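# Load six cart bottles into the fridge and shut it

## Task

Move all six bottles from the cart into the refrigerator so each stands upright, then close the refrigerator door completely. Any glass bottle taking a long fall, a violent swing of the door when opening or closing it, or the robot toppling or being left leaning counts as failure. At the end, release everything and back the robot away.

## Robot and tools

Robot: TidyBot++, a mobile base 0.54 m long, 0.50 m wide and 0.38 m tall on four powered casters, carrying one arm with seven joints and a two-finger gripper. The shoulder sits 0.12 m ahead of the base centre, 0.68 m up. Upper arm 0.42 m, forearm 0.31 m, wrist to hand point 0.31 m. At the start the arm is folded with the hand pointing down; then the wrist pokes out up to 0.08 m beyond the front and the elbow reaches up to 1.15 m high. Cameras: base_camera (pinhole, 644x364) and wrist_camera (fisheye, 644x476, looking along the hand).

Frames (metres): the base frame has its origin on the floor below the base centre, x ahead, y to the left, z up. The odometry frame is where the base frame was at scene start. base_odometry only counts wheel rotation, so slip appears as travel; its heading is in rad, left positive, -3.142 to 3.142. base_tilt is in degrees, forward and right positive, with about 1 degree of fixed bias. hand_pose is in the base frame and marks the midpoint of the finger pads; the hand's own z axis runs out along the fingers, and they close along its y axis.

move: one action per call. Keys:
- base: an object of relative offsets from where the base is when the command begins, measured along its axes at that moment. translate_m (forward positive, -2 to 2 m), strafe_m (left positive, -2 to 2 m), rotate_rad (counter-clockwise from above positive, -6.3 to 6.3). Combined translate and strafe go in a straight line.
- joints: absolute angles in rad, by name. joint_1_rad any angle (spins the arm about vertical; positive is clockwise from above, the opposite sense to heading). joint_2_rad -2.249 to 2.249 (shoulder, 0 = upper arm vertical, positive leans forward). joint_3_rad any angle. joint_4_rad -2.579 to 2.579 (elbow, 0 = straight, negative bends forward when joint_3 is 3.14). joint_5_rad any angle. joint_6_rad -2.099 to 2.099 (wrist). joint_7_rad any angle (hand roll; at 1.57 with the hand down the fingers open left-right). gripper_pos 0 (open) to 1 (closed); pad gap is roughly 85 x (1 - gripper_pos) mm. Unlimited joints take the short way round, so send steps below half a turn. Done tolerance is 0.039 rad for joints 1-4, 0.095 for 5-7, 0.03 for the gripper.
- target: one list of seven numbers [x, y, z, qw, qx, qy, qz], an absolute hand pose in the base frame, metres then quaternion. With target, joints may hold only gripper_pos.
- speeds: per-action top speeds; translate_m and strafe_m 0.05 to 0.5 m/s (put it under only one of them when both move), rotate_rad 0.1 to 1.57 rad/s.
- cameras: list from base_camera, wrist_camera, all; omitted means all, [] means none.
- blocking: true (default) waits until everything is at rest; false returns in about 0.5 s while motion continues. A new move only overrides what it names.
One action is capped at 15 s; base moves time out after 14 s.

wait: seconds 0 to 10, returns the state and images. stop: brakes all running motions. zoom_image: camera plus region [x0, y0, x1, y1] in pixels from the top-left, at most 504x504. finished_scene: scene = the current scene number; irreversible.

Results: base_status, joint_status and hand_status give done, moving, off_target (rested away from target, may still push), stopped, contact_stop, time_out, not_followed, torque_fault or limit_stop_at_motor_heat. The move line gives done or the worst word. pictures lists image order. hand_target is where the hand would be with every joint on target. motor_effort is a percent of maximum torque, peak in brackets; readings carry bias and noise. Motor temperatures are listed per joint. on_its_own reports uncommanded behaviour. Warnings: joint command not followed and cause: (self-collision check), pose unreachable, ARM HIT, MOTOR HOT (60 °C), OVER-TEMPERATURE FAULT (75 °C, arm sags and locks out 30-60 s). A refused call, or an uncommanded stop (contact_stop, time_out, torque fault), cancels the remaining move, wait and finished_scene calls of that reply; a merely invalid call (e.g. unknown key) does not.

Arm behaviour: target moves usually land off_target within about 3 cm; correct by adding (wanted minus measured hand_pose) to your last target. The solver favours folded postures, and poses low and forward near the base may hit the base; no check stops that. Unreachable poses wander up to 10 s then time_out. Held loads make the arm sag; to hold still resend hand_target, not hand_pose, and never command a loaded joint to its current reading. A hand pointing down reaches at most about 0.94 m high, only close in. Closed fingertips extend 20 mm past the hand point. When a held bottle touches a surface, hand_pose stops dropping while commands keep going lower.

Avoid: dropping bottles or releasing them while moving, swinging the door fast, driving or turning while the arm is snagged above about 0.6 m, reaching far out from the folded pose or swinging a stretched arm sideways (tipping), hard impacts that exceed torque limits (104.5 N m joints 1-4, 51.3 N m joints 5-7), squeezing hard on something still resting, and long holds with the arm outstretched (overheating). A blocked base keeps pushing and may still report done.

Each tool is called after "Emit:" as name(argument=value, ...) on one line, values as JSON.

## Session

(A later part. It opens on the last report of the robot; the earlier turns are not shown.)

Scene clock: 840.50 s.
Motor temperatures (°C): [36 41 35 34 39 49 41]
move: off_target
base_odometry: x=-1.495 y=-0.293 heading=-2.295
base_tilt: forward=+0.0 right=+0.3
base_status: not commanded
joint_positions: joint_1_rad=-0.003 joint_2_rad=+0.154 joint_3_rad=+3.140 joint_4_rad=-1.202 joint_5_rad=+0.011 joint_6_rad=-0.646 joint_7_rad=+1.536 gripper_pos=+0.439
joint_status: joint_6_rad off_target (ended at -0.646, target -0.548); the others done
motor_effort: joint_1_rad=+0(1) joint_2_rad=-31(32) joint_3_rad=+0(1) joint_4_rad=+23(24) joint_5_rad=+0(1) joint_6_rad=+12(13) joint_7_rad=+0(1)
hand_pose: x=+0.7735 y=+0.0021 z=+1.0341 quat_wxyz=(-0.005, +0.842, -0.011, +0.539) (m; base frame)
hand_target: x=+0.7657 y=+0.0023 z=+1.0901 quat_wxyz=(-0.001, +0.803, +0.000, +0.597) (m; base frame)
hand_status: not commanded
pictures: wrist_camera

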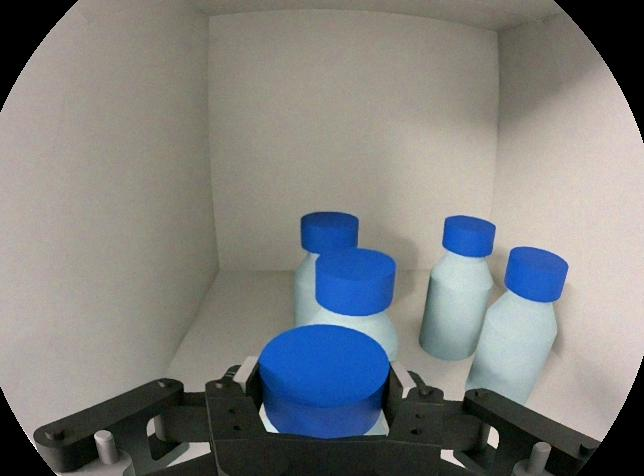

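Pitch matches the grasp and it rests. Release.

Emit:
move(joints={"gripper_pos": 0.42}, cameras=[])

Emit:
move(joints={"gripper_pos": 0.37}, cameras=[])

Emit:
move(joints={"gripper_pos": 0.25}, cameras=["wrist_camera"])

Emit:
move(base={"translate_m": -0.09}, speeds={"translate_m": 0.08}, cameras=["wrist_camera"])

Emit:
move(base={"translate_m": -0.71}, speeds={"translate_m": 0.4}, cameras=["wrist_camera"])

Scene clock: 848.83 s.
Motor temperatures (°C): [36 41 35 34 39 49 41]
move: done
base_odometry: x=-1.495 y=-0.293 heading=-2.295
base_tilt: forward=+0.0 right=+0.3
base_status: not commanded
joint_positions: joint_1_rad=-0.003 joint_2_rad=+0.154 joint_3_rad=+3.140 joint_4_rad=-1.203 joint_5_rad=+0.011 joint_6_rad=-0.646 joint_7_rad=+1.536 gripper_pos=+0.418
joint_status: all done
motor_effort: joint_1_rad=+0(1) joint_2_rad=-32(32) joint_3_rad=+0(1) joint_4_rad=+23(24) joint_5_rad=+1(1) joint_6_rad=+11(12) joint_7_rad=+0(1)
hand_pose: x=+0.7735 y=+0.0021 z=+1.0339 quat_wxyz=(-0.005, +0.842, -0.011, +0.539) (m; base frame)
hand_target: x=+0.7657 y=+0.0023 z=+1.0901 quat_wxyz=(-0.001, +0.803, +0.000, +0.597) (m; base frame)
hand_status: not commanded
pictures: none
No camera images: "cameras" was empty.

Scene clock: 849.60 s.
Motor temperatures (°C): [36 41 35 34 39 49 41]
move: done
base_odometry: x=-1.495 y=-0.293 heading=-2.295
base_tilt: forward=+0.0 right=+0.3
base_status: not commanded
joint_positions: joint_1_rad=-0.003 joint_2_rad=+0.133 joint_3_rad=+3.140 joint_4_rad=-1.203 joint_5_rad=+0.011 joint_6_rad=-0.626 joint_7_rad=+1.536 gripper_pos=+0.370
joint_status: all done
motor_effort: joint_1_rad=-1(1) joint_2_rad=-27(33) joint_3_rad=+1(1) joint_4_rad=+20(24) joint_5_rad=+0(1) joint_6_rad=+9(12) joint_7_rad=+0(1)
hand_pose: x=+0.7681 y=+0.0022 z=+1.0536 quat_wxyz=(-0.006, +0.831, -0.011, +0.556) (m; base frame)
hand_target: x=+0.7657 y=+0.0023 z=+1.0901 quat_wxyz=(-0.001, +0.803, +0.000, +0.597) (m; base frame)
hand_status: not commanded
pictures: none
No camera images: "cameras" was empty.

Scene clock: 850.13 s.
Motor temperatures (°C): [36 41 35 34 39 49 41]
move: done
base_odometry: x=-1.495 y=-0.293 heading=-2.295
base_tilt: forward=+0.0 right=+0.3
base_status: not commanded
joint_positions: joint_1_rad=-0.003 joint_2_rad=+0.133 joint_3_rad=+3.140 joint_4_rad=-1.203 joint_5_rad=+0.011 joint_6_rad=-0.626 joint_7_rad=+1.536 gripper_pos=+0.250
joint_status: all done
motor_effort: joint_1_rad=-1(1) joint_2_rad=-27(27) joint_3_rad=+0(1) joint_4_rad=+21(21) joint_5_rad=+0(0) joint_6_rad=+9(9) joint_7_rad=+0(1)
hand_pose: x=+0.7681 y=+0.0022 z=+1.0536 quat_wxyz=(-0.006, +0.831, -0.011, +0.556) (m; base frame)
hand_target: x=+0.7657 y=+0.0023 z=+1.0901 quat_wxyz=(-0.001, +0.803, +0.000, +0.597) (m; base frame)
hand_status: not commanded
pictures: wrist_camera

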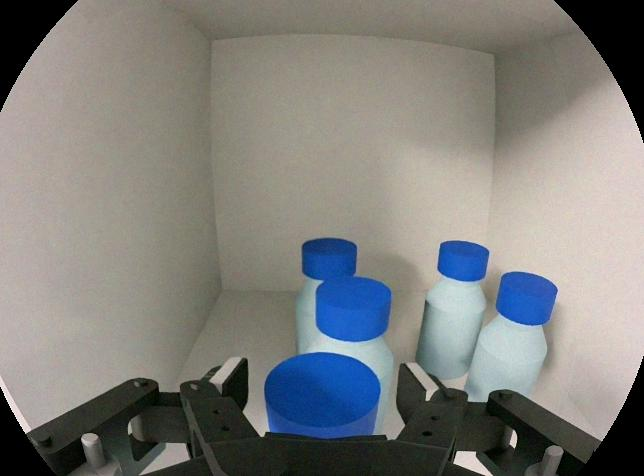

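Scene clock: 851.77 s.
Motor temperatures (°C): [36 41 35 34 39 49 41]
move: done
base_odometry: x=-1.436 y=-0.225 heading=-2.295
base_tilt: forward=+0.0 right=+0.3
base_status: done
joint_positions: joint_1_rad=-0.003 joint_2_rad=+0.125 joint_3_rad=+3.140 joint_4_rad=-1.203 joint_5_rad=+0.011 joint_6_rad=-0.626 joint_7_rad=+1.536 gripper_pos=+0.250
joint_status: not commanded
motor_effort: joint_1_rad=+0(1) joint_2_rad=-26(33) joint_3_rad=+0(1) joint_4_rad=+20(22) joint_5_rad=+0(1) joint_6_rad=+9(10) joint_7_rad=+0(1)
hand_pose: x=+0.7651 y=+0.0022 z=+1.0588 quat_wxyz=(-0.006, +0.829, -0.011, +0.560) (m; base frame)
hand_target: x=+0.7657 y=+0.0023 z=+1.0901 quat_wxyz=(-0.001, +0.803, +0.000, +0.597) (m; base frame)
hand_status: not commanded
pictures: wrist_camera

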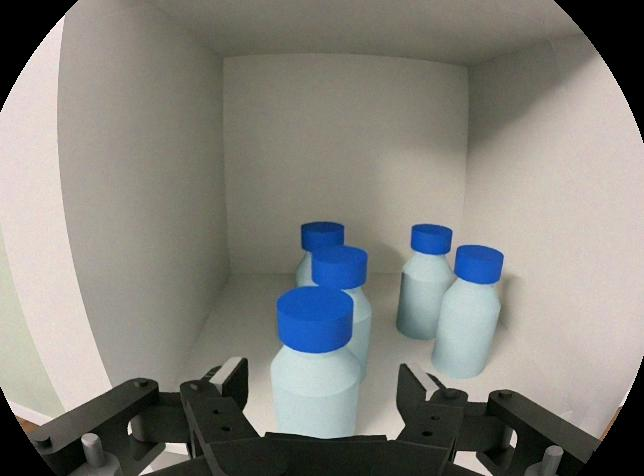

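Scene clock: 854.53 s.
Motor temperatures (°C): [36 41 35 34 39 49 41]
move: done
base_odometry: x=-0.965 y=+0.306 heading=-2.296
base_tilt: forward=+0.0 right=+0.3
base_status: done
joint_positions: joint_1_rad=-0.003 joint_2_rad=+0.117 joint_3_rad=+3.140 joint_4_rad=-1.203 joint_5_rad=+0.011 joint_6_rad=-0.625 joint_7_rad=+1.536 gripper_pos=+0.250
joint_status: not commanded
motor_effort: joint_1_rad=-1(1) joint_2_rad=-26(32) joint_3_rad=+0(1) joint_4_rad=+20(21) joint_5_rad=+0(1) joint_6_rad=+9(10) joint_7_rad=+0(1)
hand_pose: x=+0.7622 y=+0.0022 z=+1.0642 quat_wxyz=(-0.006, +0.826, -0.011, +0.563) (m; base frame)
hand_target: x=+0.7657 y=+0.0023 z=+1.0901 quat_wxyz=(-0.001, +0.803, +0.000, +0.597) (m; base frame)
hand_status: not commanded
pictures: wrist_camera

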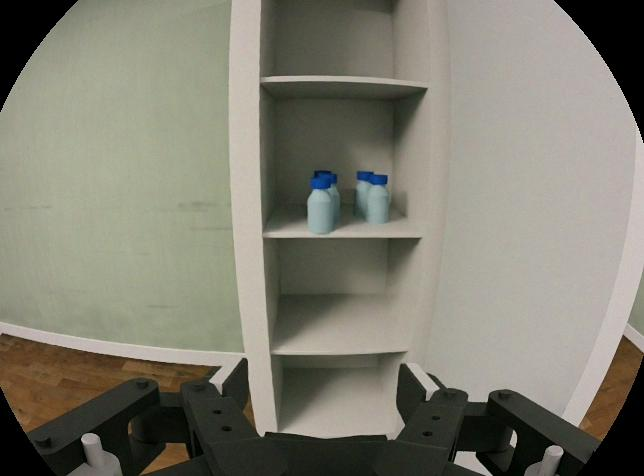

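Emit:
move(base={"rotate_rad": -1.571}, speeds={"rotate_rad": 0.7}, joints={"joint_1_rad": 0.0, "gripper_pos": 0.33}, cameras=[])

Emit:
move(base={"strafe_m": 0.223, "translate_m": 0.05}, speeds={"strafe_m": 0.25}, cameras=["wrist_camera"])

Emit:
move(joints={"joint_1_rad": 0.0, "joint_2_rad": 0.221, "joint_3_rad": 3.14, "joint_4_rad": -1.49, "joint_5_rad": 0.0, "joint_6_rad": -0.21, "joint_7_rad": 1.57, "gripper_pos": 0.33}, cameras=["wrist_camera"])

Scene clock: 863.57 s.
Motor temperatures (°C): [36 41 35 34 39 49 41]
move: done
base_odometry: x=-0.965 y=+0.306 heading=+2.417
base_tilt: forward=+0.0 right=+0.3
base_status: done
joint_positions: joint_1_rad=+0.003 joint_2_rad=+0.117 joint_3_rad=+3.140 joint_4_rad=-1.203 joint_5_rad=+0.011 joint_6_rad=-0.625 joint_7_rad=+1.536 gripper_pos=+0.330
joint_status: all done
motor_effort: joint_1_rad=+0(4) joint_2_rad=-26(28) joint_3_rad=+0(3) joint_4_rad=+21(21) joint_5_rad=+1(1) joint_6_rad=+9(9) joint_7_rad=+0(1)
hand_pose: x=+0.7622 y=-0.0017 z=+1.0642 quat_wxyz=(-0.004, +0.826, -0.013, +0.563) (m; base frame)
hand_target: x=+0.7657 y=+0.0023 z=+1.0901 quat_wxyz=(-0.001, +0.803, +0.000, +0.597) (m; base frame)
hand_status: not commanded
pictures: none
No camera images: "cameras" was empty.

Scene clock: 865.27 s.
Motor temperatures (°C): [36 41 35 34 39 49 41]
move: done
base_odometry: x=-1.150 y=+0.172 heading=+2.416
base_tilt: forward=+0.0 right=+0.3
base_status: done
joint_positions: joint_1_rad=-0.001 joint_2_rad=+0.117 joint_3_rad=+3.140 joint_4_rad=-1.203 joint_5_rad=+0.011 joint_6_rad=-0.625 joint_7_rad=+1.536 gripper_pos=+0.330
joint_status: not commanded
motor_effort: joint_1_rad=+0(4) joint_2_rad=-27(28) joint_3_rad=+0(2) joint_4_rad=+20(21) joint_5_rad=+0(1) joint_6_rad=+9(9) joint_7_rad=+0(1)
hand_pose: x=+0.7622 y=+0.0008 z=+1.0642 quat_wxyz=(-0.005, +0.826, -0.011, +0.563) (m; base frame)
hand_target: x=+0.7657 y=+0.0023 z=+1.0901 quat_wxyz=(-0.001, +0.803, +0.000, +0.597) (m; base frame)
hand_status: not commanded
pictures: wrist_camera

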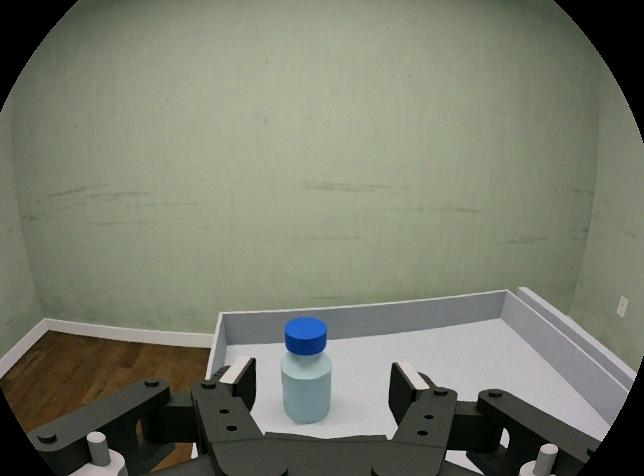

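Scene clock: 866.93 s.
Motor temperatures (°C): [36 41 35 34 39 49 41]
move: done
base_odometry: x=-1.150 y=+0.172 heading=+2.416
base_tilt: forward=+0.0 right=+0.3
base_status: not commanded
joint_positions: joint_1_rad=-0.001 joint_2_rad=+0.235 joint_3_rad=+3.140 joint_4_rad=-1.476 joint_5_rad=+0.011 joint_6_rad=-0.295 joint_7_rad=+1.536 gripper_pos=+0.330
joint_status: all done
motor_effort: joint_1_rad=+0(2) joint_2_rad=-31(35) joint_3_rad=+0(1) joint_4_rad=+21(24) joint_5_rad=+0(1) joint_6_rad=+9(10) joint_7_rad=+0(2)
hand_pose: x=+0.8104 y=+0.0019 z=+0.9163 quat_wxyz=(-0.006, +0.843, -0.010, +0.538) (m; base frame)
hand_target: x=+0.8149 y=+0.0023 z=+0.9416 quat_wxyz=(-0.001, +0.819, +0.000, +0.573) (m; base frame)
hand_status: not commanded
pictures: wrist_camera

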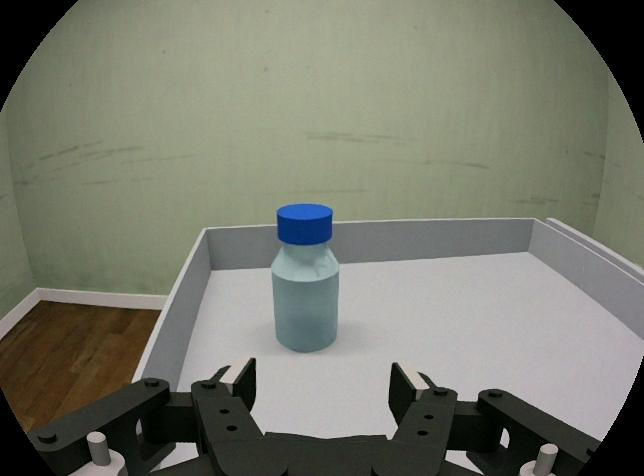

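Emit:
move(base={"translate_m": 0.09, "strafe_m": 0.014}, speeds={"translate_m": 0.1}, cameras=["wrist_camera"])

Scene clock: 875.63 s.
Motor temperatures (°C): [36 41 35 34 39 49 41]
move: done
base_odometry: x=-1.227 y=+0.222 heading=+2.416
base_tilt: forward=+0.0 right=+0.3
base_status: done
joint_positions: joint_1_rad=+0.000 joint_2_rad=+0.235 joint_3_rad=+3.140 joint_4_rad=-1.476 joint_5_rad=+0.011 joint_6_rad=-0.291 joint_7_rad=+1.536 gripper_pos=+0.330
joint_status: not commanded
motor_effort: joint_1_rad=-1(2) joint_2_rad=-31(35) joint_3_rad=+0(1) joint_4_rad=+21(22) joint_5_rad=+0(1) joint_6_rad=+9(9) joint_7_rad=+0(1)
hand_pose: x=+0.8111 y=+0.0019 z=+0.9168 quat_wxyz=(-0.006, +0.842, -0.010, +0.539) (m; base frame)
hand_target: x=+0.8149 y=+0.0023 z=+0.9416 quat_wxyz=(-0.001, +0.819, +0.000, +0.573) (m; base frame)
hand_status: not commanded
pictures: wrist_camera

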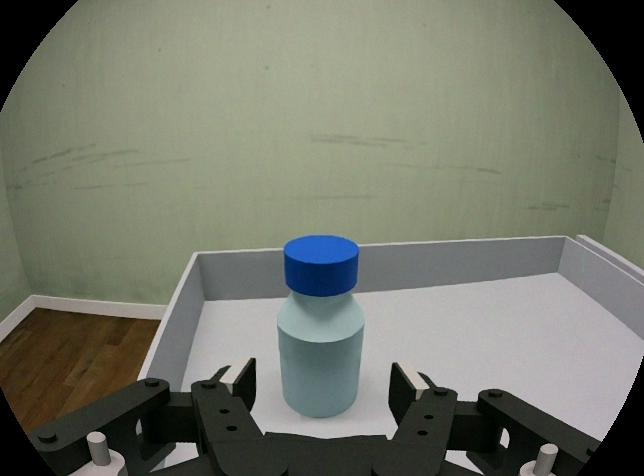

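Emit:
move(base={"translate_m": 0.075}, speeds={"translate_m": 0.08}, cameras=["wrist_camera"])

Emit:
zoom_image(camera="wrist_camera", region=[200, 290, 480, 476])

Scene clock: 885.73 s.
Motor temperatures (°C): [36 41 35 34 39 49 41]
move: done
base_odometry: x=-1.283 y=+0.271 heading=+2.417
base_tilt: forward=+0.0 right=+0.3
base_status: done
joint_positions: joint_1_rad=+0.000 joint_2_rad=+0.235 joint_3_rad=+3.140 joint_4_rad=-1.476 joint_5_rad=+0.011 joint_6_rad=-0.291 joint_7_rad=+1.536 gripper_pos=+0.330
joint_status: not commanded
motor_effort: joint_1_rad=-1(1) joint_2_rad=-31(35) joint_3_rad=+0(1) joint_4_rad=+21(22) joint_5_rad=+1(1) joint_6_rad=+9(9) joint_7_rad=+0(2)
hand_pose: x=+0.8112 y=+0.0019 z=+0.9169 quat_wxyz=(-0.006, +0.842, -0.010, +0.540) (m; base frame)
hand_target: x=+0.8149 y=+0.0023 z=+0.9416 quat_wxyz=(-0.001, +0.819, +0.000, +0.573) (m; base frame)
hand_status: not commanded
pictures: wrist_camera

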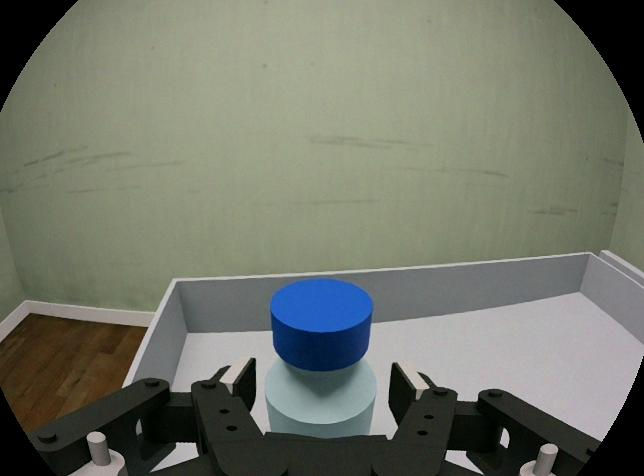

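Scaled by 1.800.

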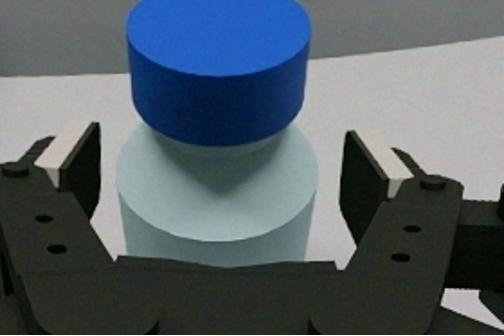

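Emit:
move(base={"translate_m": 0.038, "strafe_m": 0.001}, speeds={"translate_m": 0.06}, cameras=["wrist_camera"])

Emit:
zoom_image(camera="wrist_camera", region=[200, 290, 480, 476])

Scene clock: 892.80 s.
Motor temperatures (°C): [36 41 35 34 39 49 41]
move: done
base_odometry: x=-1.313 y=+0.296 heading=+2.417
base_tilt: forward=+0.0 right=+0.3
base_status: done
joint_positions: joint_1_rad=+0.000 joint_2_rad=+0.236 joint_3_rad=+3.140 joint_4_rad=-1.476 joint_5_rad=+0.011 joint_6_rad=-0.290 joint_7_rad=+1.536 gripper_pos=+0.330
joint_status: not commanded
motor_effort: joint_1_rad=-1(2) joint_2_rad=-32(35) joint_3_rad=+0(1) joint_4_rad=+21(21) joint_5_rad=+1(1) joint_6_rad=+8(9) joint_7_rad=+0(1)
hand_pose: x=+0.8113 y=+0.0019 z=+0.9170 quat_wxyz=(-0.006, +0.842, -0.010, +0.540) (m; base frame)
hand_target: x=+0.8149 y=+0.0023 z=+0.9416 quat_wxyz=(-0.001, +0.819, +0.000, +0.573) (m; base frame)
hand_status: not commanded
pictures: wrist_camera

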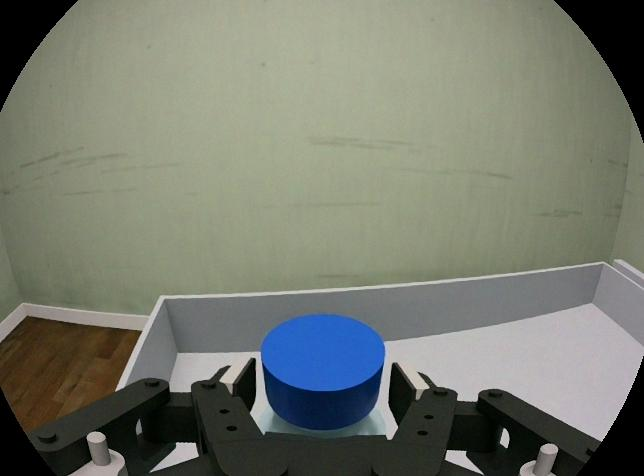

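Scaled by 1.800.

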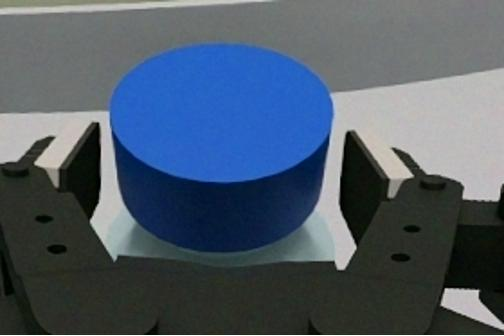

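Emit:
move(base={"translate_m": 0.009}, speeds={"translate_m": 0.05}, joints={"gripper_pos": 0.34}, cameras=["wrist_camera"])

Emit:
move(joints={"gripper_pos": 0.7}, cameras=["wrist_camera"])

Scene clock: 896.83 s.
Motor temperatures (°C): [36 41 35 34 39 49 41]
move: done
base_odometry: x=-1.319 y=+0.302 heading=+2.417
base_tilt: forward=+0.0 right=+0.3
base_status: done
joint_positions: joint_1_rad=+0.000 joint_2_rad=+0.237 joint_3_rad=+3.140 joint_4_rad=-1.476 joint_5_rad=+0.011 joint_6_rad=-0.289 joint_7_rad=+1.536 gripper_pos=+0.340
joint_status: all done
motor_effort: joint_1_rad=-1(1) joint_2_rad=-32(34) joint_3_rad=+0(1) joint_4_rad=+20(21) joint_5_rad=+0(0) joint_6_rad=+9(9) joint_7_rad=+0(1)
hand_pose: x=+0.8117 y=+0.0019 z=+0.9163 quat_wxyz=(-0.006, +0.842, -0.010, +0.539) (m; base frame)
hand_target: x=+0.8149 y=+0.0023 z=+0.9416 quat_wxyz=(-0.001, +0.819, +0.000, +0.573) (m; base frame)
hand_status: not commanded
pictures: wrist_camera

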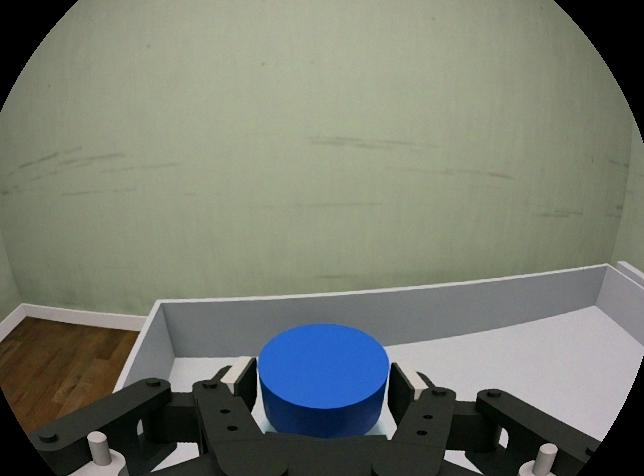

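Scene clock: 897.57 s.
Motor temperatures (°C): [36 41 35 34 39 49 41]
move: off_target
base_odometry: x=-1.319 y=+0.302 heading=+2.417
base_tilt: forward=+0.0 right=+0.3
base_status: not commanded
joint_positions: joint_1_rad=+0.000 joint_2_rad=+0.237 joint_3_rad=+3.140 joint_4_rad=-1.476 joint_5_rad=+0.011 joint_6_rad=-0.288 joint_7_rad=+1.536 gripper_pos=+0.439
joint_status: gripper_pos off_target (ended at +0.439, target +0.700)
motor_effort: joint_1_rad=+0(1) joint_2_rad=-31(32) joint_3_rad=+0(1) joint_4_rad=+21(22) joint_5_rad=+0(0) joint_6_rad=+9(9) joint_7_rad=+0(1)
hand_pose: x=+0.8118 y=+0.0019 z=+0.9168 quat_wxyz=(-0.006, +0.842, -0.010, +0.540) (m; base frame)
hand_target: x=+0.8149 y=+0.0023 z=+0.9416 quat_wxyz=(-0.001, +0.819, +0.000, +0.573) (m; base frame)
hand_status: not commanded
pictures: wrist_camera

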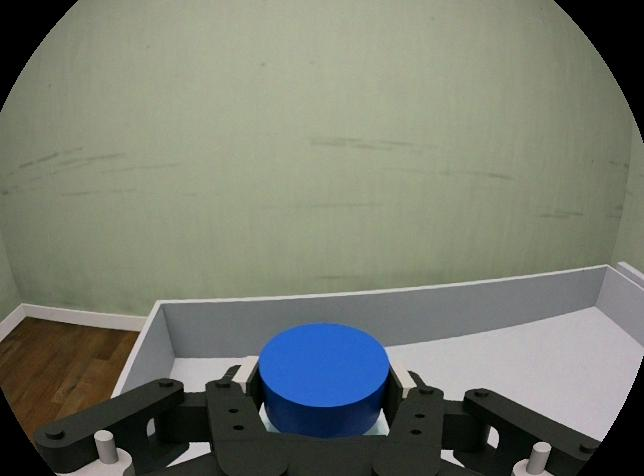

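Emit:
move(joints={"joint_2_rad": 0.19, "joint_4_rad": -1.41, "joint_6_rad": -0.31}, cameras=[])

Emit:
move(joints={"joint_2_rad": 0.165, "joint_4_rad": -1.34, "joint_6_rad": -0.40}, cameras=[])

Emit:
move(joints={"joint_2_rad": 0.14, "joint_4_rad": -1.2, "joint_6_rad": -0.56}, cameras=[])

Emit:
move(joints={"joint_2_rad": 0.115, "joint_4_rad": -1.06, "joint_6_rad": -0.69}, cameras=["wrist_camera"])

Emit:
move(base={"translate_m": -0.35, "strafe_m": -0.227}, speeds={"translate_m": 0.3}, joints={"joint_2_rad": 0.106, "joint_4_rad": -1.044, "joint_6_rad": -0.72}, cameras=["base_camera", "wrist_camera"])

Emit:
move(base={"rotate_rad": 1.571}, speeds={"rotate_rad": 0.6}, cameras=["wrist_camera"])

Scene clock: 905.40 s.
Motor temperatures (°C): [36 41 35 34 39 49 41]
move: off_target
base_odometry: x=-1.319 y=+0.302 heading=+2.417
base_tilt: forward=+0.0 right=+0.3
base_status: not commanded
joint_positions: joint_1_rad=+0.000 joint_2_rad=+0.236 joint_3_rad=+3.140 joint_4_rad=-1.436 joint_5_rad=+0.011 joint_6_rad=-0.311 joint_7_rad=+1.536 gripper_pos=+0.439
joint_status: joint_2_rad off_target (ended at +0.236, target +0.190); the others done
motor_effort: joint_1_rad=+0(1) joint_2_rad=-36(38) joint_3_rad=+0(1) joint_4_rad=+24(26) joint_5_rad=+0(0) joint_6_rad=+11(13) joint_7_rad=+0(1)
hand_pose: x=+0.8152 y=+0.0018 z=+0.9342 quat_wxyz=(-0.006, +0.837, -0.010, +0.547) (m; base frame)
hand_target: x=+0.8062 y=+0.0023 z=+0.9823 quat_wxyz=(-0.001, +0.816, +0.000, +0.578) (m; base frame)
hand_status: not commanded
pictures: none
No camera images: "cameras" was empty.

Scene clock: 906.33 s.
Motor temperatures (°C): [36 41 35 34 39 49 41]
move: off_target
base_odometry: x=-1.319 y=+0.302 heading=+2.417
base_tilt: forward=+0.0 right=+0.3
base_status: not commanded
joint_positions: joint_1_rad=+0.000 joint_2_rad=+0.215 joint_3_rad=+3.140 joint_4_rad=-1.366 joint_5_rad=+0.011 joint_6_rad=-0.366 joint_7_rad=+1.536 gripper_pos=+0.439
joint_status: joint_2_rad off_target (ended at +0.215, target +0.165); the others done
motor_effort: joint_1_rad=+0(1) joint_2_rad=-35(39) joint_3_rad=+0(1) joint_4_rad=+25(27) joint_5_rad=+0(1) joint_6_rad=+12(13) joint_7_rad=+0(1)
hand_pose: x=+0.8126 y=+0.0016 z=+0.9750 quat_wxyz=(-0.006, +0.827, -0.010, +0.562) (m; base frame)
hand_target: x=+0.7958 y=+0.0023 z=+1.0154 quat_wxyz=(-0.001, +0.815, +0.000, +0.580) (m; base frame)
hand_status: not commanded
pictures: none
No camera images: "cameras" was empty.

Scene clock: 907.73 s.
Motor temperatures (°C): [36 41 35 34 39 49 41]
move: off_target
base_odometry: x=-1.319 y=+0.302 heading=+2.417
base_tilt: forward=+0.0 right=+0.2
base_status: not commanded
joint_positions: joint_1_rad=+0.000 joint_2_rad=+0.187 joint_3_rad=+3.140 joint_4_rad=-1.226 joint_5_rad=+0.011 joint_6_rad=-0.518 joint_7_rad=+1.536 gripper_pos=+0.439
joint_status: joint_2_rad off_target (ended at +0.187, target +0.140); the others done
motor_effort: joint_1_rad=-1(1) joint_2_rad=-34(38) joint_3_rad=+0(0) joint_4_rad=+25(26) joint_5_rad=+0(1) joint_6_rad=+12(13) joint_7_rad=+0(1)
hand_pose: x=+0.7991 y=+0.0011 z=+1.0351 quat_wxyz=(-0.006, +0.822, -0.011, +0.569) (m; base frame)
hand_target: x=+0.7783 y=+0.0023 z=+1.0697 quat_wxyz=(-0.001, +0.813, +0.000, +0.582) (m; base frame)
hand_status: not commanded
pictures: none
No camera images: "cameras" was empty.

Scene clock: 909.13 s.
Motor temperatures (°C): [36 41 35 34 39 49 41]
move: off_target
base_odometry: x=-1.319 y=+0.302 heading=+2.417
base_tilt: forward=+0.0 right=+0.3
base_status: not commanded
joint_positions: joint_1_rad=+0.000 joint_2_rad=+0.159 joint_3_rad=+3.140 joint_4_rad=-1.086 joint_5_rad=+0.011 joint_6_rad=-0.648 joint_7_rad=+1.536 gripper_pos=+0.439
joint_status: joint_2_rad off_target (ended at +0.159, target +0.115); the others done
motor_effort: joint_1_rad=+0(1) joint_2_rad=-31(36) joint_3_rad=+0(1) joint_4_rad=+24(26) joint_5_rad=+0(1) joint_6_rad=+12(14) joint_7_rad=+0(1)
hand_pose: x=+0.7788 y=+0.0007 z=+1.0993 quat_wxyz=(-0.006, +0.811, -0.011, +0.584) (m; base frame)
hand_target: x=+0.7552 y=+0.0023 z=+1.1307 quat_wxyz=(-0.001, +0.803, +0.000, +0.596) (m; base frame)
hand_status: not commanded
pictures: wrist_camera

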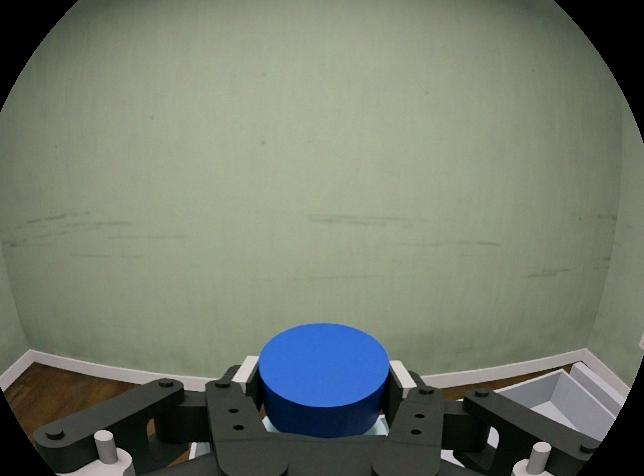

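Scene clock: 911.50 s.
Motor temperatures (°C): [36 41 35 34 39 49 41]
move: off_target
base_odometry: x=-0.907 y=+0.240 heading=+2.417
base_tilt: forward=+0.0 right=+0.3
base_status: done
joint_positions: joint_1_rad=-0.001 joint_2_rad=+0.148 joint_3_rad=+3.140 joint_4_rad=-1.072 joint_5_rad=+0.011 joint_6_rad=-0.683 joint_7_rad=+1.536 gripper_pos=+0.439
joint_status: joint_2_rad off_target (ended at +0.148, target +0.106); the others done
motor_effort: joint_1_rad=-1(2) joint_2_rad=-31(38) joint_3_rad=+0(2) joint_4_rad=+24(25) joint_5_rad=+0(1) joint_6_rad=+12(13) joint_7_rad=+1(1)
hand_pose: x=+0.7704 y=+0.0011 z=+1.1048 quat_wxyz=(-0.006, +0.814, -0.011, +0.581) (m; base frame)
hand_target: x=+0.7479 y=+0.0023 z=+1.1369 quat_wxyz=(-0.001, +0.805, +0.000, +0.594) (m; base frame)
hand_status: not commanded
pictures: base_camera, wrist_camera

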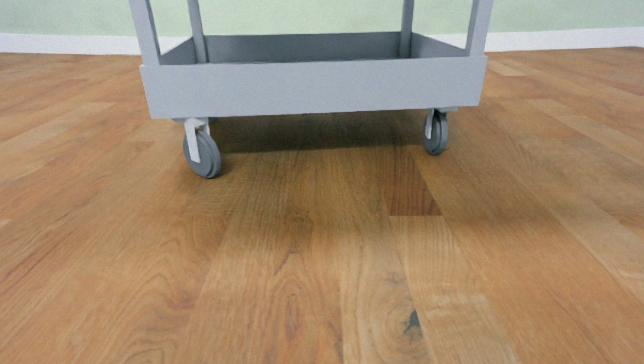

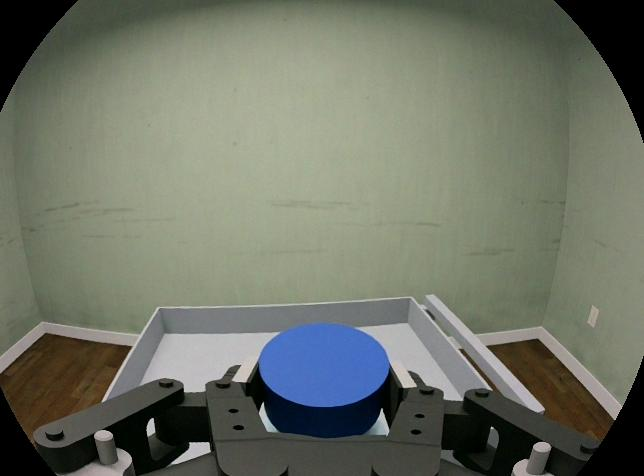

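Scene clock: 915.00 s.
Motor temperatures (°C): [36 41 35 34 39 49 41]
move: done
base_odometry: x=-0.907 y=+0.240 heading=-2.296
base_tilt: forward=+0.0 right=+0.3
base_status: done
joint_positions: joint_1_rad=-0.003 joint_2_rad=+0.148 joint_3_rad=+3.139 joint_4_rad=-1.072 joint_5_rad=+0.011 joint_6_rad=-0.683 joint_7_rad=+1.536 gripper_pos=+0.439
joint_status: not commanded
motor_effort: joint_1_rad=+0(4) joint_2_rad=-31(34) joint_3_rad=+0(3) joint_4_rad=+24(24) joint_5_rad=+0(2) joint_6_rad=+12(13) joint_7_rad=+0(2)
hand_pose: x=+0.7704 y=+0.0022 z=+1.1048 quat_wxyz=(-0.006, +0.814, -0.011, +0.581) (m; base frame)
hand_target: x=+0.7479 y=+0.0023 z=+1.1369 quat_wxyz=(-0.001, +0.805, +0.000, +0.594) (m; base frame)
hand_status: not commanded
pictures: wrist_camera

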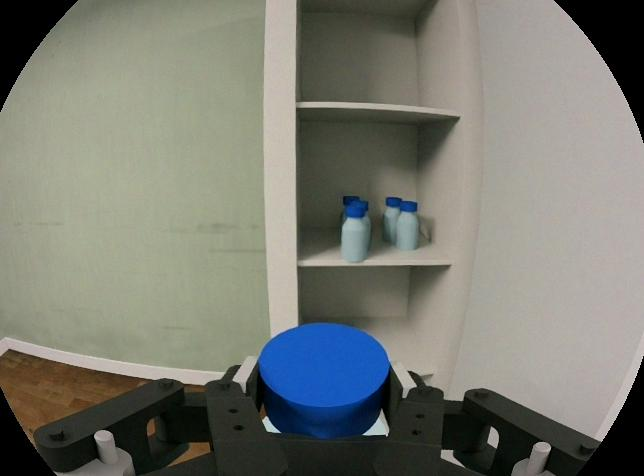

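Emit:
move(base={"translate_m": 0.5, "strafe_m": -0.095}, speeds={"translate_m": 0.3}, joints={"joint_1_rad": 0.235, "joint_4_rad": -1.08, "joint_6_rad": -0.70}, cameras=["base_camera", "wrist_camera"])

Scene clock: 921.77 s.
Motor temperatures (°C): [36 41 35 34 39 49 41]
move: done
base_odometry: x=-1.309 y=-0.072 heading=-2.294
base_tilt: forward=+0.0 right=+0.3
base_status: done
joint_positions: joint_1_rad=+0.233 joint_2_rad=+0.145 joint_3_rad=+3.140 joint_4_rad=-1.078 joint_5_rad=+0.011 joint_6_rad=-0.684 joint_7_rad=+1.536 gripper_pos=+0.439
joint_status: all done
motor_effort: joint_1_rad=-1(4) joint_2_rad=-31(36) joint_3_rad=+0(3) joint_4_rad=+24(25) joint_5_rad=+0(1) joint_6_rad=+12(13) joint_7_rad=+0(1)
hand_pose: x=+0.7518 y=-0.1500 z=+1.1021 quat_wxyz=(+0.062, +0.809, -0.107, +0.575) (m; base frame)
hand_target: x=+0.7340 y=-0.1449 z=+1.1217 quat_wxyz=(+0.068, +0.804, -0.095, +0.583) (m; base frame)
hand_status: not commanded
pictures: base_camera, wrist_camera

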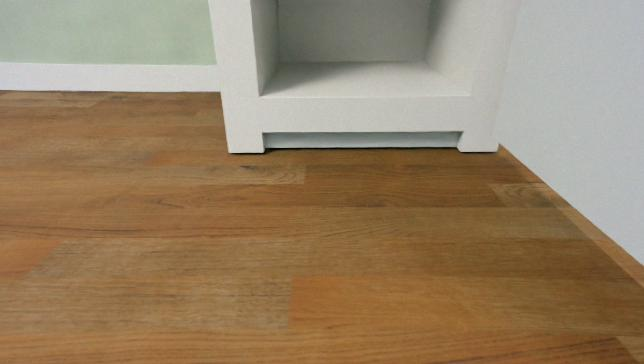

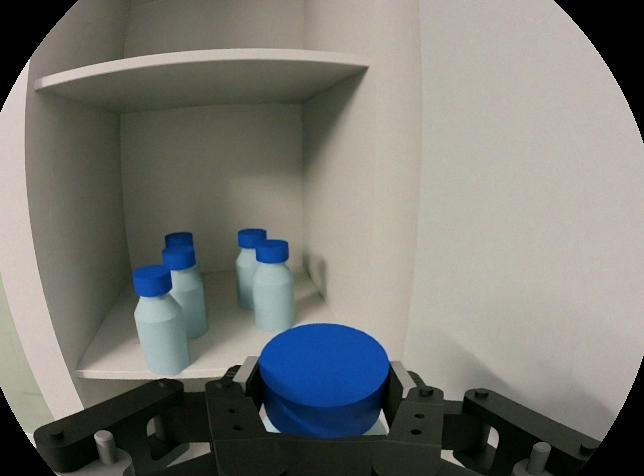

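Emit:
move(base={"translate_m": 0.322}, speeds={"translate_m": 0.18}, joints={"joint_4_rad": -1.12, "joint_6_rad": -0.665}, cameras=["base_camera", "wrist_camera"])

Scene clock: 927.60 s.
Motor temperatures (°C): [36 41 35 34 39 49 41]
move: done
base_odometry: x=-1.523 y=-0.313 heading=-2.295
base_tilt: forward=+0.0 right=+0.3
base_status: done
joint_positions: joint_1_rad=+0.233 joint_2_rad=+0.145 joint_3_rad=+3.140 joint_4_rad=-1.118 joint_5_rad=+0.011 joint_6_rad=-0.684 joint_7_rad=+1.536 gripper_pos=+0.439
joint_status: all done
motor_effort: joint_1_rad=+0(2) joint_2_rad=-31(36) joint_3_rad=+0(1) joint_4_rad=+23(25) joint_5_rad=+0(1) joint_6_rad=+12(13) joint_7_rad=+0(1)
hand_pose: x=+0.7513 y=-0.1499 z=+1.0793 quat_wxyz=(+0.060, +0.820, -0.108, +0.559) (m; base frame)
hand_target: x=+0.7379 y=-0.1458 z=+1.1085 quat_wxyz=(+0.068, +0.805, -0.095, +0.581) (m; base frame)
hand_status: not commanded
pictures: base_camera, wrist_camera

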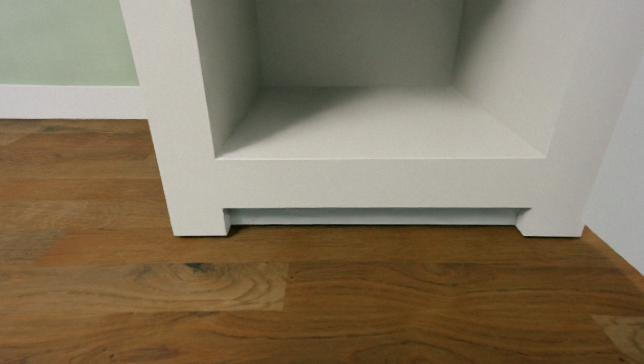

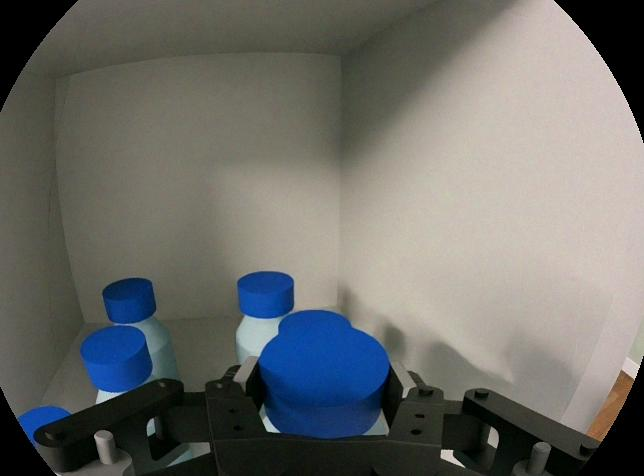

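Emit:
move(joints={"joint_4_rad": -1.156, "joint_6_rad": -0.628}, cameras=[])

Emit:
move(joints={"joint_4_rad": -1.171, "joint_6_rad": -0.605}, cameras=[])

Emit:
move(joints={"joint_4_rad": -1.186, "joint_6_rad": -0.585}, cameras=["wrist_camera"])

Emit:
move(joints={"joint_4_rad": -1.196, "joint_6_rad": -0.57}, cameras=["wrist_camera"])

Scene clock: 937.00 s.
Motor temperatures (°C): [36 41 35 34 39 49 41]
move: done
base_odometry: x=-1.523 y=-0.313 heading=-2.295
base_tilt: forward=+0.0 right=+0.3
base_status: not commanded
joint_positions: joint_1_rad=+0.233 joint_2_rad=+0.145 joint_3_rad=+3.140 joint_4_rad=-1.156 joint_5_rad=+0.011 joint_6_rad=-0.684 joint_7_rad=+1.536 gripper_pos=+0.439
joint_status: all done
motor_effort: joint_1_rad=+0(1) joint_2_rad=-32(33) joint_3_rad=+0(1) joint_4_rad=+24(25) joint_5_rad=+0(1) joint_6_rad=+12(13) joint_7_rad=+0(1)
hand_pose: x=+0.7502 y=-0.1496 z=+1.0564 quat_wxyz=(+0.059, +0.830, -0.109, +0.543) (m; base frame)
hand_target: x=+0.7415 y=-0.1467 z=+1.0981 quat_wxyz=(+0.068, +0.805, -0.095, +0.582) (m; base frame)
hand_status: not commanded
pictures: none
No camera images: "cameras" was empty.

Scene clock: 937.57 s.
Motor temperatures (°C): [36 41 35 34 39 49 41]
move: done
base_odometry: x=-1.523 y=-0.313 heading=-2.295
base_tilt: forward=+0.0 right=+0.3
base_status: not commanded
joint_positions: joint_1_rad=+0.233 joint_2_rad=+0.145 joint_3_rad=+3.140 joint_4_rad=-1.169 joint_5_rad=+0.011 joint_6_rad=-0.681 joint_7_rad=+1.536 gripper_pos=+0.439
joint_status: all done
motor_effort: joint_1_rad=+0(1) joint_2_rad=-31(32) joint_3_rad=+1(1) joint_4_rad=+24(25) joint_5_rad=+0(1) joint_6_rad=+12(12) joint_7_rad=+0(1)
hand_pose: x=+0.7501 y=-0.1496 z=+1.0499 quat_wxyz=(+0.058, +0.833, -0.110, +0.539) (m; base frame)
hand_target: x=+0.7436 y=-0.1472 z=+1.0959 quat_wxyz=(+0.068, +0.803, -0.094, +0.585) (m; base frame)
hand_status: not commanded
pictures: none
No camera images: "cameras" was empty.

Scene clock: 938.13 s.
Motor temperatures (°C): [36 41 35 34 39 49 41]
move: done
base_odometry: x=-1.523 y=-0.313 heading=-2.295
base_tilt: forward=+0.0 right=+0.3
base_status: not commanded
joint_positions: joint_1_rad=+0.233 joint_2_rad=+0.145 joint_3_rad=+3.140 joint_4_rad=-1.183 joint_5_rad=+0.011 joint_6_rad=-0.673 joint_7_rad=+1.536 gripper_pos=+0.439
joint_status: all done
motor_effort: joint_1_rad=-1(1) joint_2_rad=-32(33) joint_3_rad=+0(0) joint_4_rad=+24(25) joint_5_rad=+0(1) joint_6_rad=+11(12) joint_7_rad=+0(1)
hand_pose: x=+0.7503 y=-0.1496 z=+1.0437 quat_wxyz=(+0.058, +0.835, -0.110, +0.537) (m; base frame)
hand_target: x=+0.7454 y=-0.1476 z=+1.0929 quat_wxyz=(+0.069, +0.801, -0.094, +0.587) (m; base frame)
hand_status: not commanded
pictures: wrist_camera

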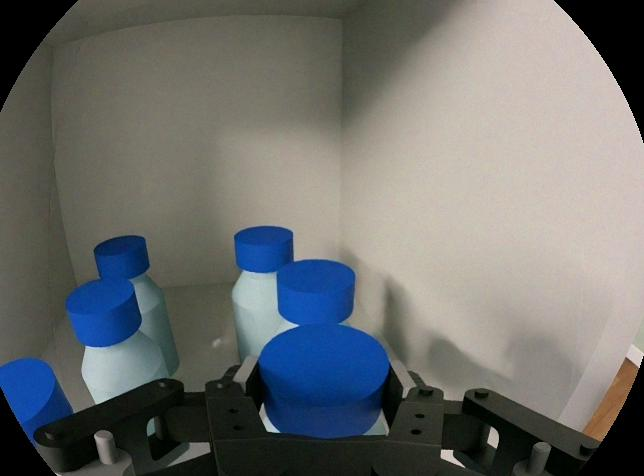

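Scene clock: 938.67 s.
Motor temperatures (°C): [36 41 35 34 39 49 41]
move: done
base_odometry: x=-1.523 y=-0.313 heading=-2.295
base_tilt: forward=+0.0 right=+0.3
base_status: not commanded
joint_positions: joint_1_rad=+0.233 joint_2_rad=+0.145 joint_3_rad=+3.140 joint_4_rad=-1.193 joint_5_rad=+0.011 joint_6_rad=-0.664 joint_7_rad=+1.536 gripper_pos=+0.439
joint_status: all done
motor_effort: joint_1_rad=-1(1) joint_2_rad=-32(32) joint_3_rad=+0(1) joint_4_rad=+24(25) joint_5_rad=+0(1) joint_6_rad=+12(13) joint_7_rad=+0(1)
hand_pose: x=+0.7510 y=-0.1498 z=+1.0407 quat_wxyz=(+0.058, +0.835, -0.110, +0.536) (m; base frame)
hand_target: x=+0.7467 y=-0.1479 z=+1.0913 quat_wxyz=(+0.069, +0.800, -0.094, +0.589) (m; base frame)
hand_status: not commanded
pictures: wrist_camera

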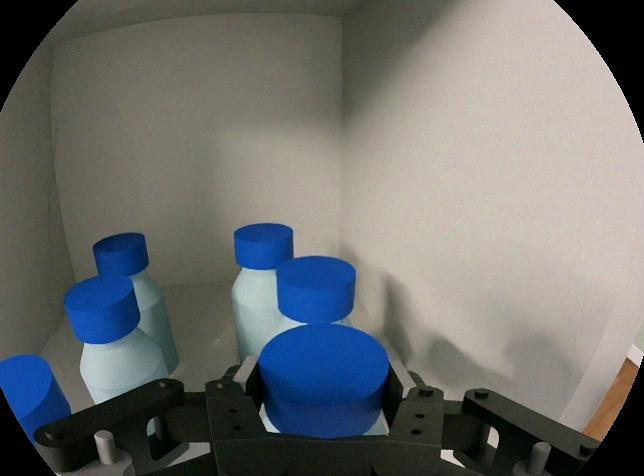

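Emit:
move(joints={"joint_4_rad": -1.207, "joint_6_rad": -0.557}, cameras=[])

Emit:
move(joints={"joint_4_rad": -1.217, "joint_6_rad": -0.547}, cameras=[])

Emit:
move(joints={"joint_4_rad": -1.227, "joint_6_rad": -0.539}, cameras=["wrist_camera"])

Scene clock: 942.93 s.
Motor temperatures (°C): [36 41 35 34 39 49 41]
move: off_target
base_odometry: x=-1.523 y=-0.313 heading=-2.295
base_tilt: forward=+0.0 right=+0.3
base_status: not commanded
joint_positions: joint_1_rad=+0.233 joint_2_rad=+0.145 joint_3_rad=+3.140 joint_4_rad=-1.203 joint_5_rad=+0.011 joint_6_rad=-0.655 joint_7_rad=+1.536 gripper_pos=+0.439
joint_status: joint_6_rad off_target (ended at -0.655, target -0.557); the others done
motor_effort: joint_1_rad=+0(1) joint_2_rad=-32(32) joint_3_rad=+0(1) joint_4_rad=+24(25) joint_5_rad=+0(1) joint_6_rad=+12(12) joint_7_rad=+0(1)
hand_pose: x=+0.7516 y=-0.1499 z=+1.0371 quat_wxyz=(+0.058, +0.835, -0.110, +0.536) (m; base frame)
hand_target: x=+0.7477 y=-0.1482 z=+1.0886 quat_wxyz=(+0.069, +0.799, -0.094, +0.590) (m; base frame)
hand_status: not commanded
pictures: none
No camera images: "cameras" was empty.

Scene clock: 943.47 s.
Motor temperatures (°C): [36 41 35 34 39 49 41]
move: off_target
base_odometry: x=-1.523 y=-0.313 heading=-2.295
base_tilt: forward=+0.0 right=+0.3
base_status: not commanded
joint_positions: joint_1_rad=+0.233 joint_2_rad=+0.145 joint_3_rad=+3.140 joint_4_rad=-1.213 joint_5_rad=+0.011 joint_6_rad=-0.647 joint_7_rad=+1.536 gripper_pos=+0.439
joint_status: joint_6_rad off_target (ended at -0.647, target -0.547); the others done
motor_effort: joint_1_rad=-1(1) joint_2_rad=-31(33) joint_3_rad=+0(1) joint_4_rad=+24(25) joint_5_rad=+0(1) joint_6_rad=+12(13) joint_7_rad=+0(1)
hand_pose: x=+0.7520 y=-0.1499 z=+1.0336 quat_wxyz=(+0.058, +0.836, -0.110, +0.535) (m; base frame)
hand_target: x=+0.7485 y=-0.1483 z=+1.0855 quat_wxyz=(+0.069, +0.799, -0.094, +0.590) (m; base frame)
hand_status: not commanded
pictures: none
No camera images: "cameras" was empty.

Scene clock: 943.97 s.
Motor temperatures (°C): [36 41 35 34 39 49 41]
move: off_target
base_odometry: x=-1.523 y=-0.313 heading=-2.295
base_tilt: forward=+0.0 right=+0.3
base_status: not commanded
joint_positions: joint_1_rad=+0.233 joint_2_rad=+0.145 joint_3_rad=+3.140 joint_4_rad=-1.219 joint_5_rad=+0.011 joint_6_rad=-0.636 joint_7_rad=+1.536 gripper_pos=+0.439
joint_status: joint_6_rad off_target (ended at -0.636, target -0.539); the others done
motor_effort: joint_1_rad=-1(1) joint_2_rad=-31(32) joint_3_rad=+0(0) joint_4_rad=+24(26) joint_5_rad=+0(1) joint_6_rad=+11(12) joint_7_rad=+0(1)
hand_pose: x=+0.7530 y=-0.1502 z=+1.0335 quat_wxyz=(+0.058, +0.834, -0.110, +0.537) (m; base frame)
hand_target: x=+0.7490 y=-0.1485 z=+1.0819 quat_wxyz=(+0.069, +0.800, -0.094, +0.589) (m; base frame)
hand_status: not commanded
pictures: wrist_camera

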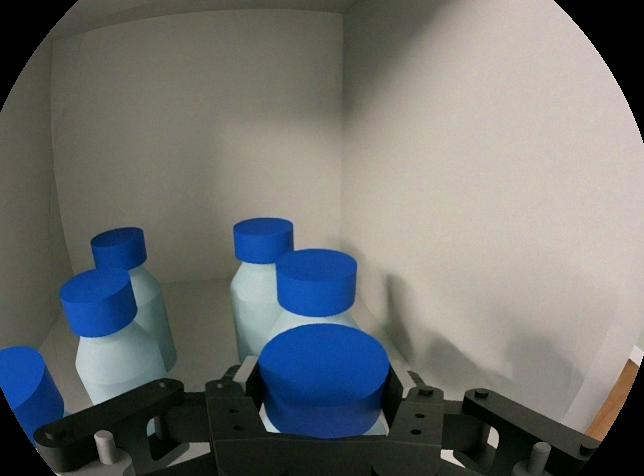

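Emit:
move(joints={"gripper_pos": 0.42}, cameras=[])

Emit:
move(joints={"gripper_pos": 0.37}, cameras=[])

Emit:
move(joints={"gripper_pos": 0.25}, cameras=["wrist_camera"])

Emit:
move(base={"translate_m": -0.09, "strafe_m": 0.021}, speeds={"translate_m": 0.08}, cameras=["wrist_camera"])

Emit:
move(base={"translate_m": -0.85}, speeds={"translate_m": 0.4}, cameras=["base_camera", "wrist_camera"])

Scene clock: 955.17 s.
Motor temperatures (°C): [36 41 35 34 39 49 41]
move: done
base_odometry: x=-1.523 y=-0.313 heading=-2.295
base_tilt: forward=+0.0 right=+0.3
base_status: not commanded
joint_positions: joint_1_rad=+0.233 joint_2_rad=+0.145 joint_3_rad=+3.140 joint_4_rad=-1.219 joint_5_rad=+0.011 joint_6_rad=-0.636 joint_7_rad=+1.536 gripper_pos=+0.418
joint_status: all done
motor_effort: joint_1_rad=-1(1) joint_2_rad=-31(32) joint_3_rad=+0(0) joint_4_rad=+23(24) joint_5_rad=+0(1) joint_6_rad=+11(12) joint_7_rad=+0(1)
hand_pose: x=+0.7530 y=-0.1501 z=+1.0332 quat_wxyz=(+0.058, +0.834, -0.110, +0.537) (m; base frame)
hand_target: x=+0.7490 y=-0.1485 z=+1.0819 quat_wxyz=(+0.069, +0.800, -0.094, +0.589) (m; base frame)
hand_status: not commanded
pictures: none
No camera images: "cameras" was empty.

Scene clock: 955.87 s.
Motor temperatures (°C): [36 41 35 34 39 49 41]
move: done
base_odometry: x=-1.523 y=-0.313 heading=-2.295
base_tilt: forward=+0.0 right=+0.3
base_status: not commanded
joint_positions: joint_1_rad=+0.233 joint_2_rad=+0.133 joint_3_rad=+3.140 joint_4_rad=-1.219 joint_5_rad=+0.011 joint_6_rad=-0.618 joint_7_rad=+1.536 gripper_pos=+0.370
joint_status: all done
motor_effort: joint_1_rad=-1(1) joint_2_rad=-27(31) joint_3_rad=+0(1) joint_4_rad=+20(24) joint_5_rad=+0(1) joint_6_rad=+9(11) joint_7_rad=+0(1)
hand_pose: x=+0.7511 y=-0.1496 z=+1.0456 quat_wxyz=(+0.059, +0.826, -0.109, +0.549) (m; base frame)
hand_target: x=+0.7490 y=-0.1485 z=+1.0819 quat_wxyz=(+0.069, +0.800, -0.094, +0.589) (m; base frame)
hand_status: not commanded
pictures: none
No camera images: "cameras" was empty.

Scene clock: 956.40 s.
Motor temperatures (°C): [36 41 35 34 39 49 41]
move: done
base_odometry: x=-1.523 y=-0.313 heading=-2.295
base_tilt: forward=+0.0 right=+0.3
base_status: not commanded
joint_positions: joint_1_rad=+0.233 joint_2_rad=+0.133 joint_3_rad=+3.140 joint_4_rad=-1.219 joint_5_rad=+0.011 joint_6_rad=-0.618 joint_7_rad=+1.536 gripper_pos=+0.250
joint_status: all done
motor_effort: joint_1_rad=-1(1) joint_2_rad=-27(28) joint_3_rad=+0(0) joint_4_rad=+20(21) joint_5_rad=+0(1) joint_6_rad=+9(9) joint_7_rad=+1(1)
hand_pose: x=+0.7511 y=-0.1496 z=+1.0456 quat_wxyz=(+0.059, +0.826, -0.109, +0.549) (m; base frame)
hand_target: x=+0.7490 y=-0.1485 z=+1.0819 quat_wxyz=(+0.069, +0.800, -0.094, +0.589) (m; base frame)
hand_status: not commanded
pictures: wrist_camera

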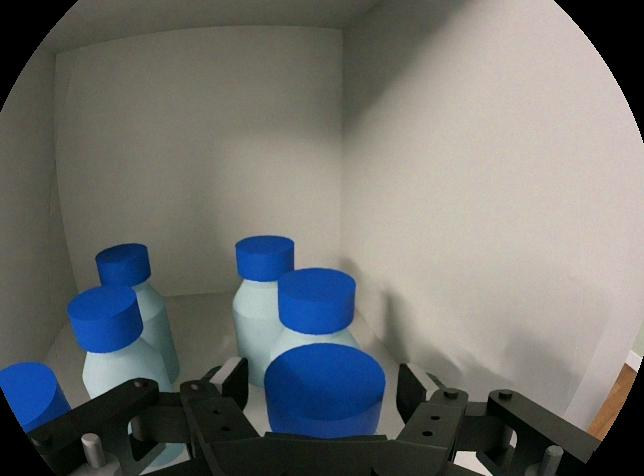

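Scene clock: 958.07 s.
Motor temperatures (°C): [36 41 35 34 39 49 41]
move: done
base_odometry: x=-1.447 y=-0.259 heading=-2.295
base_tilt: forward=+0.0 right=+0.3
base_status: done
joint_positions: joint_1_rad=+0.233 joint_2_rad=+0.125 joint_3_rad=+3.140 joint_4_rad=-1.219 joint_5_rad=+0.011 joint_6_rad=-0.618 joint_7_rad=+1.536 gripper_pos=+0.250
joint_status: not commanded
motor_effort: joint_1_rad=+0(1) joint_2_rad=-27(34) joint_3_rad=+0(1) joint_4_rad=+20(22) joint_5_rad=+0(1) joint_6_rad=+9(10) joint_7_rad=+0(1)
hand_pose: x=+0.7483 y=-0.1490 z=+1.0509 quat_wxyz=(+0.060, +0.824, -0.108, +0.553) (m; base frame)
hand_target: x=+0.7490 y=-0.1485 z=+1.0819 quat_wxyz=(+0.069, +0.800, -0.094, +0.589) (m; base frame)
hand_status: not commanded
pictures: wrist_camera

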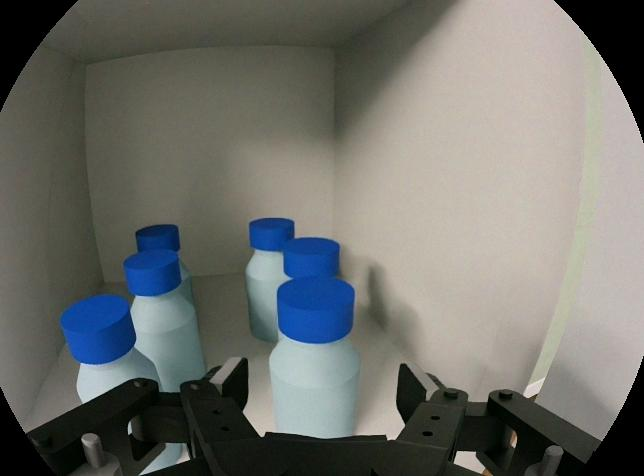

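Scene clock: 961.17 s.
Motor temperatures (°C): [36 41 35 34 39 49 41]
move: done
base_odometry: x=-0.884 y=+0.377 heading=-2.295
base_tilt: forward=+0.0 right=+0.3
base_status: done
joint_positions: joint_1_rad=+0.233 joint_2_rad=+0.117 joint_3_rad=+3.140 joint_4_rad=-1.219 joint_5_rad=+0.011 joint_6_rad=-0.617 joint_7_rad=+1.536 gripper_pos=+0.250
joint_status: not commanded
motor_effort: joint_1_rad=-1(1) joint_2_rad=-27(32) joint_3_rad=+0(2) joint_4_rad=+20(22) joint_5_rad=+0(1) joint_6_rad=+8(10) joint_7_rad=+0(1)
hand_pose: x=+0.7455 y=-0.1483 z=+1.0565 quat_wxyz=(+0.060, +0.822, -0.108, +0.557) (m; base frame)
hand_target: x=+0.7490 y=-0.1485 z=+1.0819 quat_wxyz=(+0.069, +0.800, -0.094, +0.589) (m; base frame)
hand_status: not commanded
pictures: base_camera, wrist_camera

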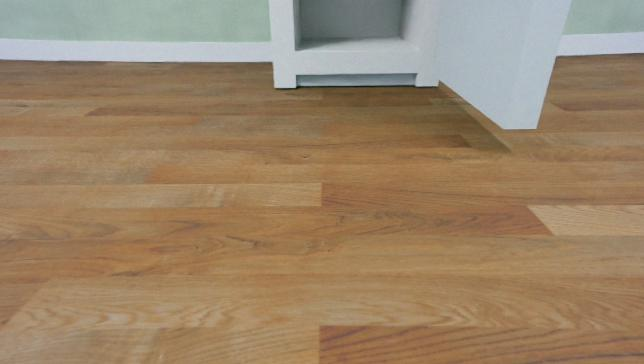

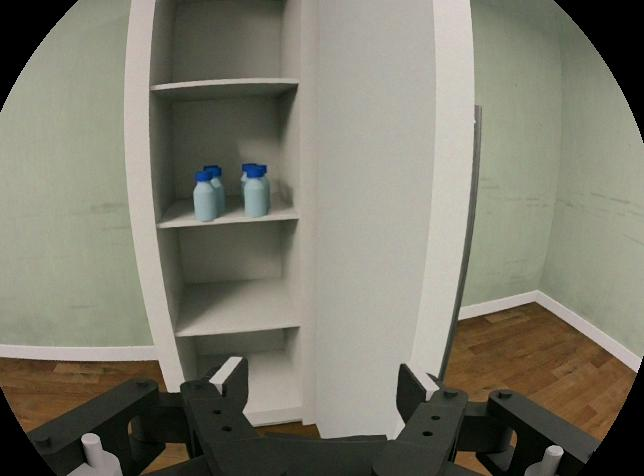

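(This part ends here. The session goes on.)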